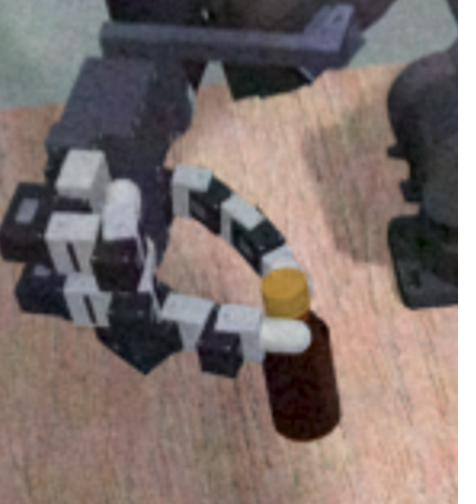

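{"api": "execute_actions", "payload": {
  "actions": [
    [[0.012,0.012,0.0210,0,0,0.0064,-0.32,0,0.139,0.551,0.754,0,-0.8,-0.8,0.754,0,-0.8,-0.8,-0.503,0.678,-0.3,0.027,0.77,-0.9,0,0,0,0,0,0,0.754,0,0.576,0.696,0.754,0,0.576,0.696,0.754,0,0.576,0.696,0.714,0.678,0.226,0.168,0.4,-0.6]],
    [[0.012,0.012,0.0210,0,0,0.0064,-0.32,0,0.139,0.551,0.754,0,-0.8,-0.8,0.754,0,-0.8,-0.8,-0.503,0.678,-0.3,0.027,0.77,-0.9,0,0,0,0,0,0,0.754,0,0.576,0.696,0.754,0,0.576,0.696,0.754,0,0.576,0.696,0.714,0.678,0.226,0.168,0.4,-0.6]],
    [[0.012,0.012,0.0210,0,0,0.0064,-0.32,0,0.139,0.551,0.754,0,-0.8,-0.8,0.754,0,-0.8,-0.8,-0.503,0.678,-0.3,0.027,0.77,-0.9,0,0,0,0,0,0,0.754,0,0.576,0.696,0.754,0,0.576,0.696,0.754,0,0.576,0.696,0.714,0.678,0.226,0.168,0.4,-0.6]],
    [[0.012,0.012,0.0210,0,0,0.0064,-0.32,0,0.139,0.551,0.754,0,-0.8,-0.8,0.754,0,-0.8,-0.8,-0.503,0.678,-0.3,0.027,0.77,-0.9,0,0,0,0,0,0,0.754,0,0.576,0.696,0.754,0,0.576,0.696,0.754,0,0.576,0.696,0.714,0.678,0.226,0.168,0.4,-0.6]],
    [[0.012,0.012,0.0210,0,0,0.0064,-0.32,0,0.139,0.551,0.754,0,-0.8,-0.8,0.754,0,-0.8,-0.8,-0.503,0.678,-0.3,0.027,0.77,-0.9,0,0,0,0,0,0,0.754,0,0.576,0.696,0.754,0,0.576,0.696,0.754,0,0.576,0.696,0.714,0.678,0.226,0.168,0.4,-0.6]],
    [[0.012,0.012,0.0210,0,0,0.0064,-0.32,0,0.139,0.551,0.754,0,-0.8,-0.8,0.754,0,-0.8,-0.8,-0.503,0.678,-0.3,0.027,0.77,-0.9,0,0,0,0,0,0,0.754,0,0.576,0.696,0.754,0,0.576,0.696,0.754,0,0.576,0.696,0.714,0.678,0.226,0.168,0.4,-0.6]],
    [[0.012,0.012,0.0210,0,0,0.0064,-0.32,0,0.139,0.551,0.754,0,-0.8,-0.8,0.754,0,-0.8,-0.8,-0.503,0.678,-0.3,0.027,0.77,-0.9,0,0,0,0,0,0,0.754,0,0.576,0.696,0.754,0,0.576,0.696,0.754,0,0.576,0.696,0.714,0.678,0.226,0.168,0.4,-0.6]],
    [[0.012,0.012,0.0210,0,0,0.0064,-0.32,0,0.139,0.551,0.754,0,-0.8,-0.8,0.754,0,-0.8,-0.8,-0.503,0.678,-0.3,0.027,0.77,-0.9,0,0,0,0,0,0,0.754,0,0.576,0.696,0.754,0,0.576,0.696,0.754,0,0.576,0.696,0.714,0.678,0.226,0.168,0.4,-0.6]]
  ],
  "cameras": ["all"]
}}

{"api": "zoom_image", "payload": {
  "camera": "cam_high",
  "region": [390, 80, 500, 200]
}}

Scene clock: 4804.30 s.
left_arm: end_effector_position=(+0.2707, -0.1628, +0.3168) hand_goal=(-0.320, +0.000, +0.140, +0.552, +0.754, +0.000, -0.800, -0.800, +0.754, +0.000, -0.800, -0.800, -0.502, +0.678, -0.300, +0.028) hand_measured=(-0.054, +0.020, +0.192, +0.572, +0.754, +0.004, -0.798, -0.798, +0.754, +0.004, -0.798, -0.798, -0.458, +0.700, -0.124, +0.050) hand_current_ma=(+487, +76, +238, +85, +2, +11, +4, +7, +3, +11, +4, +7, +201, +111, +487, +135) hand_state=(blocked, blocked, blocked, goal, goal, goal, goal, goal, goal, goal, goal, goal, blocked, blocked, blocked, blocked) hand_current_limit=0.77 hand_speed=-0.90 end_effector_quat_wxyz=(+0.686, +0.107, +0.719, -0.045) | right_arm: end_effector_position=(+0.2412, -0.4459, +0.4048) hand_goal=(+0.754, +0.000, +0.576, +0.696, +0.754, +0.000, +0.576, +0.696, +0.754, +0.000, +0.576, +0.696, +0.714, +0.678, +0.226, +0.168) hand_measured=(+0.752, +0.002, +0.576, +0.696, +0.750, +0.002, +0.576, +0.696, +0.750, +0.002, +0.576, +0.696, +0.712, +0.678, +0.222, +0.168) hand_current_ma=(-1, +0, +0, +0, -1, +0, +0, +0, -1, +0, +0, +0, +0, +0, -2, +0) hand_state=(goal, goal, goal, goal, goal, goal, goal, goal, goal, goal, goal, goal, goal, goal, goal, goal) hand_current_limit=0.40 hand_speed=-0.60 end_effector_quat_wxyz=(-0.060, +0.921, -0.003, +0.385)
Joint positions: left_arm=[-1.191 0.713 0.502 0.112 -0.976 -1.571] | right_arm=[-1.24 1.398 1.687 -1.678 -0.785 0.413]
Joint torques (N m): left_arm=[0.62 -2.55 14.82 1.59 -0.13 0.59] | right_arm=[-0.73 -7.59 14.52 -0.18 -0.76 -0.13]
Heat: left arm: hottest elbow 51 °C; right arm: hottest elbow 68 °C.
Hand target: left_arm +0.2769, -0.1656, +0.3593; +0.701, +0.088, +0.706, -0.056 | right_arm +0.2430, -0.4509, +0.4253; -0.050, +0.920, +0.009, +0.388
Off the commanded pose: left_arm 0.043 m, 3 deg | right_arm 0.021 m, 2 deg.
joint sent to its limit (right arm) — joint 4 (wrist pitch), lower limit. The joint targets still meet the commanded pose.
Step readings (end_effector_position of left_arm | right_arm):
0: (+0.2141, -0.2101, +0.2274) | (+0.2412, -0.4459, +0.4048)
1: (+0.2148, -0.2098, +0.2279) | (+0.2412, -0.4459, +0.4048)
2: (+0.2157, -0.2094, +0.2287) | (+0.2412, -0.4459, +0.4048)
4: (+0.2181, -0.2061, +0.2326) | (+0.2412, -0.4459, +0.4048)
8: (+0.2208, -0.2035, +0.2383) | (+0.2412, -0.4459, +0.4048)
15: (+0.2210, -0.2041, +0.2388) | (+0.2412, -0.4459, +0.4048)
16: (+0.2215, -0.2037, +0.2391) | (+0.2412, -0.4459, +0.4048)
17: (+0.2225, -0.2034, +0.2400) | (+0.2412, -0.4459, +0.4048)
19: (+0.2249, -0.2000, +0.2434) | (+0.2412, -0.4459, +0.4048)
23: (+0.2276, -0.1973, +0.2491) | (+0.2412, -0.4459, +0.4048)
30: (+0.2277, -0.1981, +0.2496) | (+0.2412, -0.4459, +0.4048)
31: (+0.2284, -0.1976, +0.2498) | (+0.2412, -0.4459, +0.4048)
32: (+0.2293, -0.1972, +0.2506) | (+0.2412, -0.4459, +0.4048)
34: (+0.2317, -0.1941, +0.2542) | (+0.2412, -0.4459, +0.4048)
38: (+0.2345, -0.1913, +0.2600) | (+0.2412, -0.4459, +0.4048)
45: (+0.2347, -0.1920, +0.2605) | (+0.2412, -0.4459, +0.4048)
46: (+0.2353, -0.1917, +0.2609) | (+0.2412, -0.4459, +0.4048)
47: (+0.2362, -0.1914, +0.2617) | (+0.2412, -0.4459, +0.4048)
49: (+0.2387, -0.1883, +0.2651) | (+0.2412, -0.4459, +0.4048)
53: (+0.2415, -0.1855, +0.2710) | (+0.2412, -0.4459, +0.4048)
60: (+0.2417, -0.1862, +0.2716) | (+0.2412, -0.4459, +0.4048)
61: (+0.2423, -0.1858, +0.2719) | (+0.2412, -0.4459, +0.4048)
62: (+0.2433, -0.1854, +0.2727) | (+0.2412, -0.4459, +0.4048)
64: (+0.2457, -0.1825, +0.2761) | (+0.2412, -0.4459, +0.4048)
68: (+0.2486, -0.1796, +0.2820) | (+0.2412, -0.4459, +0.4048)
75: (+0.2488, -0.1804, +0.2828) | (+0.2412, -0.4459, +0.4048)
76: (+0.2494, -0.1799, +0.2831) | (+0.2412, -0.4459, +0.4048)
77: (+0.2504, -0.1797, +0.2839) | (+0.2412, -0.4459, +0.4048)
79: (+0.2528, -0.1767, +0.2873) | (+0.2412, -0.4459, +0.4048)
83: (+0.2557, -0.1738, +0.2933) | (+0.2412, -0.4459, +0.4048)
90: (+0.2560, -0.1745, +0.2940) | (+0.2412, -0.4459, +0.4048)
91: (+0.2566, -0.1741, +0.2945) | (+0.2412, -0.4459, +0.4048)
92: (+0.2575, -0.1738, +0.2951) | (+0.2412, -0.4459, +0.4048)
94: (+0.2600, -0.1710, +0.2984) | (+0.2412, -0.4459, +0.4048)
98: (+0.2629, -0.1680, +0.3045) | (+0.2412, -0.4459, +0.4048)
105: (+0.2633, -0.1687, +0.3054) | (+0.2412, -0.4459, +0.4048)
106: (+0.2639, -0.1682, +0.3059) | (+0.2412, -0.4459, +0.4048)
107: (+0.2648, -0.1680, +0.3067) | (+0.2412, -0.4459, +0.4048)
109: (+0.2673, -0.1652, +0.3099) | (+0.2412, -0.4459, +0.4048)
113: (+0.2702, -0.1623, +0.3159) | (+0.2412, -0.4459, +0.4048)
120: (+0.2707, -0.1628, +0.3168) | (+0.2412, -0.4459, +0.4048)

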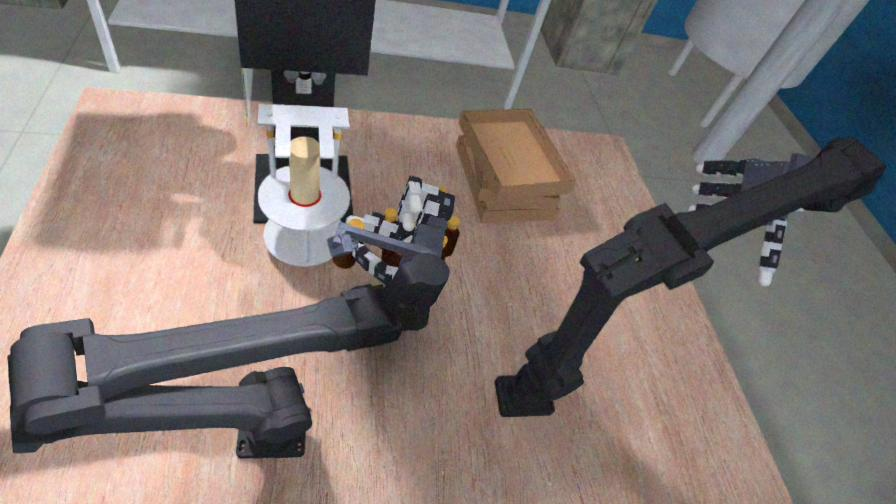

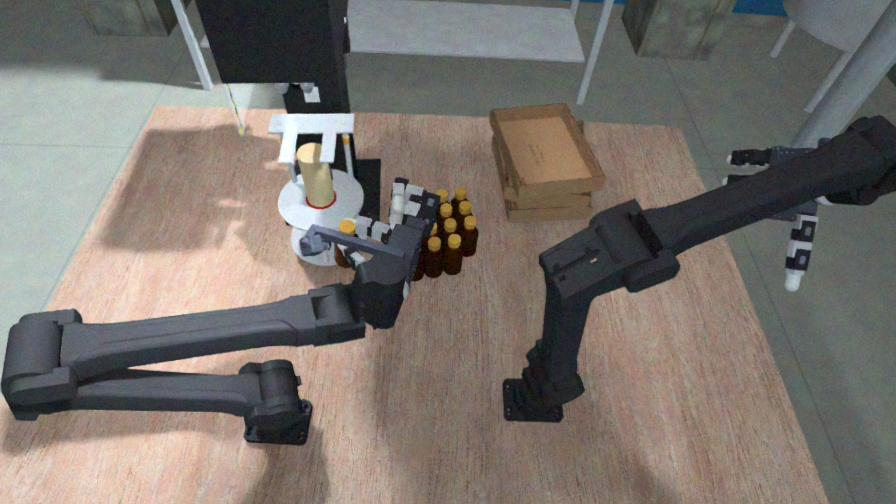

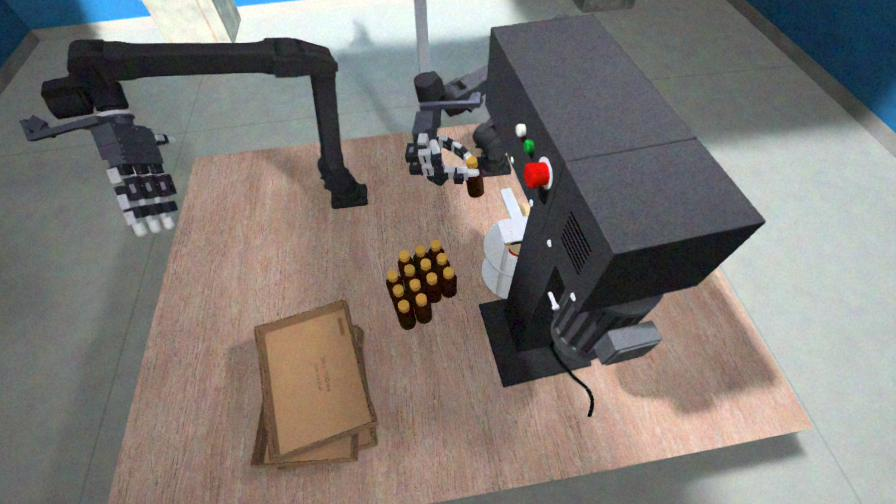

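Scaled by 4.200 from the camera's 896x504 image, which has a finer 1280x720 frame.

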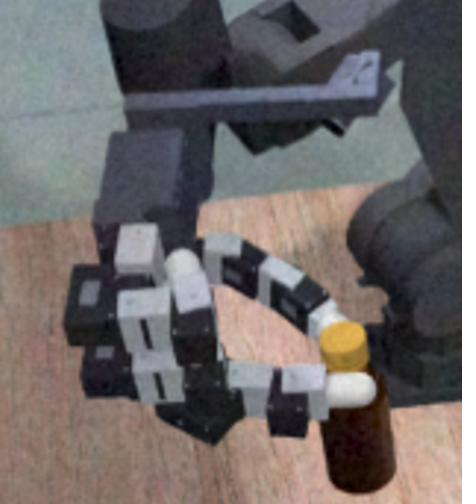

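{"api": "execute_actions", "payload": {
  "actions": [
    [[0.012,0.011,0.0220,0,0,0.0064,-0.32,0,0.139,0.551,0.754,0,-0.8,-0.8,0.754,0,-0.8,-0.8,-0.503,0.678,-0.3,0.027,0.77,-0.9,0,0,0,0,0,0,0.754,0,0.576,0.696,0.754,0,0.576,0.696,0.754,0,0.576,0.696,0.714,0.678,0.226,0.168,0.4,-0.6]],
    [[0.012,0.011,0.0220,0,0,0.0064,-0.32,0,0.139,0.551,0.754,0,-0.8,-0.8,0.754,0,-0.8,-0.8,-0.503,0.678,-0.3,0.027,0.77,-0.9,0,0,0,0,0,0,0.754,0,0.576,0.696,0.754,0,0.576,0.696,0.754,0,0.576,0.696,0.714,0.678,0.226,0.168,0.4,-0.6]],
    [[0.012,0.011,0.0220,0,0,0.0064,-0.32,0,0.139,0.551,0.754,0,-0.8,-0.8,0.754,0,-0.8,-0.8,-0.503,0.678,-0.3,0.027,0.77,-0.9,0,0,0,0,0,0,0.754,0,0.576,0.696,0.754,0,0.576,0.696,0.754,0,0.576,0.696,0.714,0.678,0.226,0.168,0.4,-0.6]],
    [[0.012,0.011,0.0220,0,0,0.0064,-0.32,0,0.139,0.551,0.754,0,-0.8,-0.8,0.754,0,-0.8,-0.8,-0.503,0.678,-0.3,0.027,0.77,-0.9,0,0,0,0,0,0,0.754,0,0.576,0.696,0.754,0,0.576,0.696,0.754,0,0.576,0.696,0.714,0.678,0.226,0.168,0.4,-0.6]],
    [[0.012,0.011,0.0220,0,0,0.0064,-0.32,0,0.139,0.551,0.754,0,-0.8,-0.8,0.754,0,-0.8,-0.8,-0.503,0.678,-0.3,0.027,0.77,-0.9,0,0,0,0,0,0,0.754,0,0.576,0.696,0.754,0,0.576,0.696,0.754,0,0.576,0.696,0.714,0.678,0.226,0.168,0.4,-0.6]],
    [[0.012,0.011,0.0220,0,0,0.0064,-0.32,0,0.139,0.551,0.754,0,-0.8,-0.8,0.754,0,-0.8,-0.8,-0.503,0.678,-0.3,0.027,0.77,-0.9,0,0,0,0,0,0,0.754,0,0.576,0.696,0.754,0,0.576,0.696,0.754,0,0.576,0.696,0.714,0.678,0.226,0.168,0.4,-0.6]],
    [[0.012,0.011,0.0220,0,0,0.0064,-0.32,0,0.139,0.551,0.754,0,-0.8,-0.8,0.754,0,-0.8,-0.8,-0.503,0.678,-0.3,0.027,0.77,-0.9,0,0,0,0,0,0,0.754,0,0.576,0.696,0.754,0,0.576,0.696,0.754,0,0.576,0.696,0.714,0.678,0.226,0.168,0.4,-0.6]],
    [[0.010,0.011,0.0220,0,0,0.0064,-0.32,0,0.139,0.551,0.754,0,-0.8,-0.8,0.754,0,-0.8,-0.8,-0.503,0.678,-0.3,0.027,0.77,-0.9,0,0,0,0,0,0,0.754,0,0.576,0.696,0.754,0,0.576,0.696,0.754,0,0.576,0.696,0.714,0.678,0.226,0.168,0.4,-0.6]]
  ],
  "cameras": ["all"]
}}

{"api": "zoom_image", "payload": {
  "camera": "cam_high",
  "region": [390, 70, 510, 200]
}}

Scene clock: 4840.20 s.
left_arm: end_effector_position=(+0.3286, -0.1162, +0.4209) hand_goal=(-0.320, +0.000, +0.140, +0.552, +0.754, +0.000, -0.800, -0.800, +0.754, +0.000, -0.800, -0.800, -0.502, +0.678, -0.300, +0.028) hand_measured=(-0.054, +0.022, +0.192, +0.572, +0.754, +0.004, -0.798, -0.798, +0.754, +0.004, -0.798, -0.798, -0.458, +0.700, -0.124, +0.050) hand_current_ma=(+487, +79, +238, +85, +2, +11, +4, +7, +3, +11, +4, +7, +204, +113, +487, +135) hand_state=(blocked, blocked, blocked, goal, goal, goal, goal, goal, goal, goal, goal, goal, blocked, blocked, blocked, blocked) hand_current_limit=0.77 hand_speed=-0.90 end_effector_quat_wxyz=(+0.686, +0.043, +0.726, +0.005) | right_arm: end_effector_position=(+0.2412, -0.4459, +0.4048) hand_goal=(+0.754, +0.000, +0.576, +0.696, +0.754, +0.000, +0.576, +0.696, +0.754, +0.000, +0.576, +0.696, +0.714, +0.678, +0.226, +0.168) hand_measured=(+0.752, +0.002, +0.576, +0.696, +0.750, +0.002, +0.576, +0.696, +0.750, +0.002, +0.576, +0.696, +0.712, +0.678, +0.222, +0.168) hand_current_ma=(-1, +0, +0, +0, -1, +0, +0, +0, -1, +0, +0, +0, +0, +0, -2, +0) hand_state=(goal, goal, goal, goal, goal, goal, goal, goal, goal, goal, goal, goal, goal, goal, goal, goal) hand_current_limit=0.40 hand_speed=-0.60 end_effector_quat_wxyz=(-0.060, +0.921, -0.003, +0.385)
Joint positions: left_arm=[-0.903 0.748 0.792 -0.132 -0.848 -1.571] | right_arm=[-1.24 1.398 1.687 -1.678 -0.785 0.413]
Joint torques (N m): left_arm=[0.62 -2.49 15.38 1.77 -0.1 0.65] | right_arm=[-0.79 -7.53 14.5 -0.16 -0.76 -0.13]
Heat: left arm: hottest elbow 60 °C; right arm: hottest elbow 68 °C.
Hand target: left_arm +0.3333, -0.1128, +0.4651; +0.703, +0.031, +0.711, +0.000 | right_arm +0.2430, -0.4509, +0.4253; -0.050, +0.920, +0.009, +0.388
Off the commanded pose: left_arm 0.045 m, 3 deg | right_arm 0.021 m, 2 deg.
joint sent to its limit (right arm) — joint 4 (wrist pitch), lower limit. The joint targets still meet the commanded pose.
Step readings (end_effector_position of left_arm | right_arm):
0: (+0.2707, -0.1628, +0.3168) | (+0.2412, -0.4459, +0.4048)
1: (+0.2712, -0.1623, +0.3174) | (+0.2412, -0.4459, +0.4048)
2: (+0.2722, -0.1622, +0.3182) | (+0.2412, -0.4459, +0.4048)
4: (+0.2746, -0.1598, +0.3217) | (+0.2412, -0.4459, +0.4048)
8: (+0.2777, -0.1570, +0.3283) | (+0.2412, -0.4459, +0.4048)
15: (+0.2781, -0.1575, +0.3292) | (+0.2412, -0.4459, +0.4048)
16: (+0.2786, -0.1572, +0.3298) | (+0.2412, -0.4459, +0.4048)
17: (+0.2797, -0.1569, +0.3305) | (+0.2412, -0.4459, +0.4048)
19: (+0.2820, -0.1545, +0.3341) | (+0.2412, -0.4459, +0.4048)
23: (+0.2851, -0.1516, +0.3406) | (+0.2412, -0.4459, +0.4048)
30: (+0.2856, -0.1521, +0.3418) | (+0.2412, -0.4459, +0.4048)
31: (+0.2861, -0.1515, +0.3422) | (+0.2412, -0.4459, +0.4048)
32: (+0.2871, -0.1513, +0.3430) | (+0.2412, -0.4459, +0.4048)
34: (+0.2893, -0.1487, +0.3467) | (+0.2412, -0.4459, +0.4048)
38: (+0.2923, -0.1457, +0.3539) | (+0.2412, -0.4459, +0.4048)
45: (+0.2928, -0.1460, +0.3551) | (+0.2412, -0.4459, +0.4048)
46: (+0.2933, -0.1456, +0.3555) | (+0.2412, -0.4459, +0.4048)
47: (+0.2942, -0.1453, +0.3565) | (+0.2412, -0.4459, +0.4048)
49: (+0.2964, -0.1425, +0.3603) | (+0.2412, -0.4459, +0.4048)
53: (+0.2992, -0.1391, +0.3678) | (+0.2412, -0.4459, +0.4048)
60: (+0.2997, -0.1395, +0.3692) | (+0.2412, -0.4459, +0.4048)
61: (+0.3002, -0.1389, +0.3697) | (+0.2412, -0.4459, +0.4048)
62: (+0.3011, -0.1385, +0.3707) | (+0.2412, -0.4459, +0.4048)
64: (+0.3032, -0.1357, +0.3745) | (+0.2412, -0.4459, +0.4048)
68: (+0.3058, -0.1322, +0.3823) | (+0.2412, -0.4459, +0.4048)
75: (+0.3068, -0.1330, +0.3832) | (+0.2412, -0.4459, +0.4048)
76: (+0.3073, -0.1327, +0.3835) | (+0.2412, -0.4459, +0.4048)
77: (+0.3083, -0.1324, +0.3842) | (+0.2412, -0.4459, +0.4048)
79: (+0.3107, -0.1301, +0.3876) | (+0.2412, -0.4459, +0.4048)
83: (+0.3134, -0.1266, +0.3946) | (+0.2412, -0.4459, +0.4048)
90: (+0.3143, -0.1274, +0.3958) | (+0.2412, -0.4459, +0.4048)
91: (+0.3149, -0.1268, +0.3961) | (+0.2412, -0.4459, +0.4048)
92: (+0.3159, -0.1268, +0.3968) | (+0.2412, -0.4459, +0.4048)
94: (+0.3183, -0.1245, +0.4004) | (+0.2412, -0.4459, +0.4048)
98: (+0.3211, -0.1211, +0.4072) | (+0.2412, -0.4459, +0.4048)
105: (+0.3219, -0.1215, +0.4084) | (+0.2412, -0.4459, +0.4048)
106: (+0.3223, -0.1210, +0.4086) | (+0.2412, -0.4459, +0.4048)
107: (+0.3232, -0.1208, +0.4094) | (+0.2412, -0.4459, +0.4048)
109: (+0.3252, -0.1186, +0.4131) | (+0.2412, -0.4459, +0.4048)
113: (+0.3276, -0.1156, +0.4202) | (+0.2412, -0.4459, +0.4048)
120: (+0.3283, -0.1158, +0.4214) | (+0.2412, -0.4459, +0.4048)

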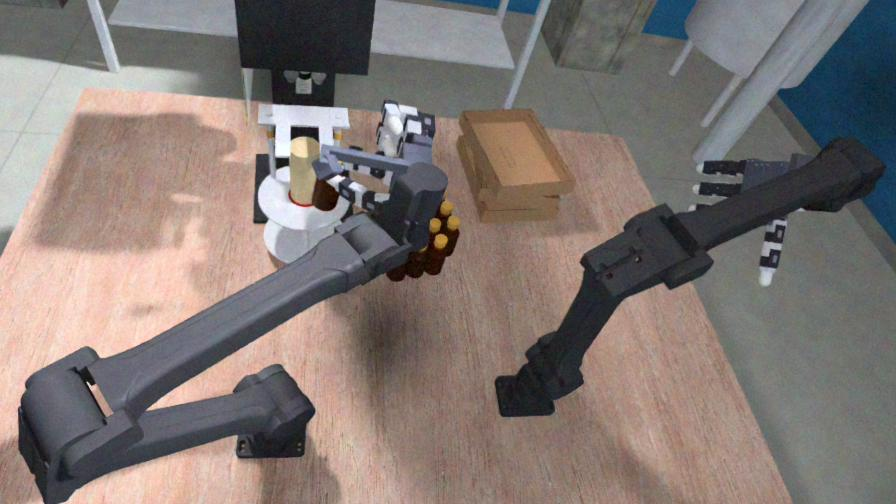

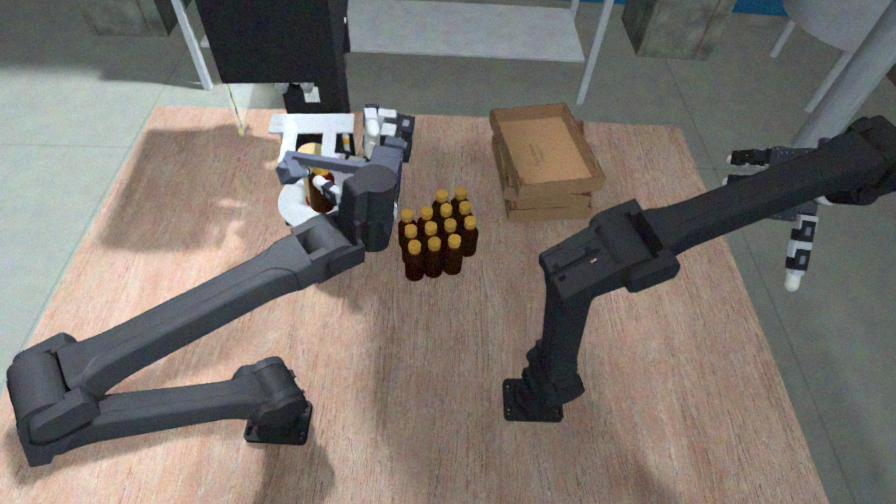

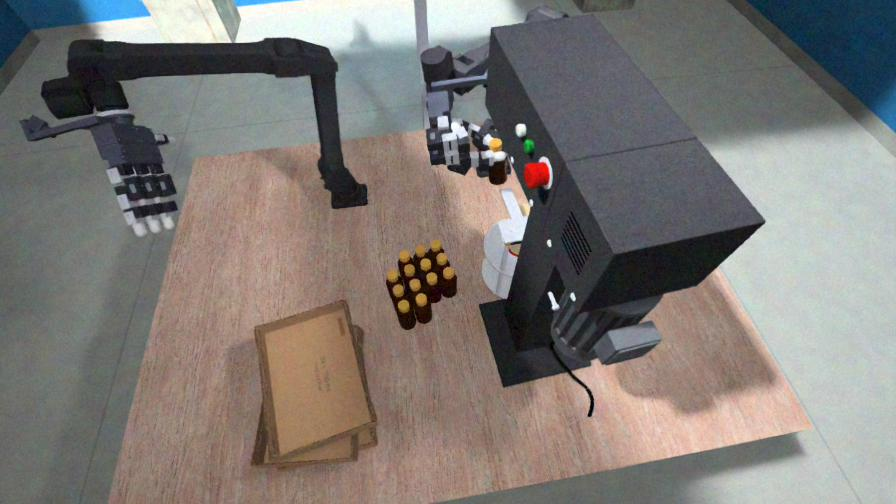

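Scaled by 3.877 from the camera's 896x504 image, which has a finer 1280x720 frame.

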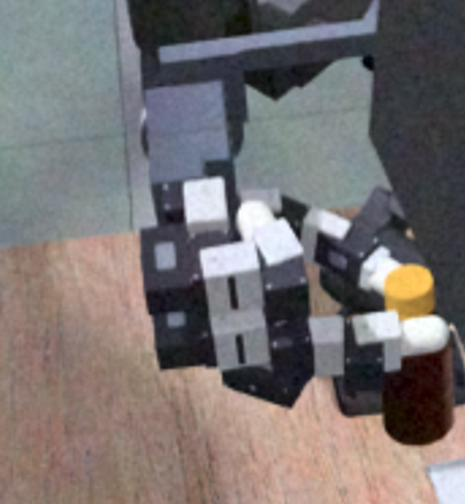

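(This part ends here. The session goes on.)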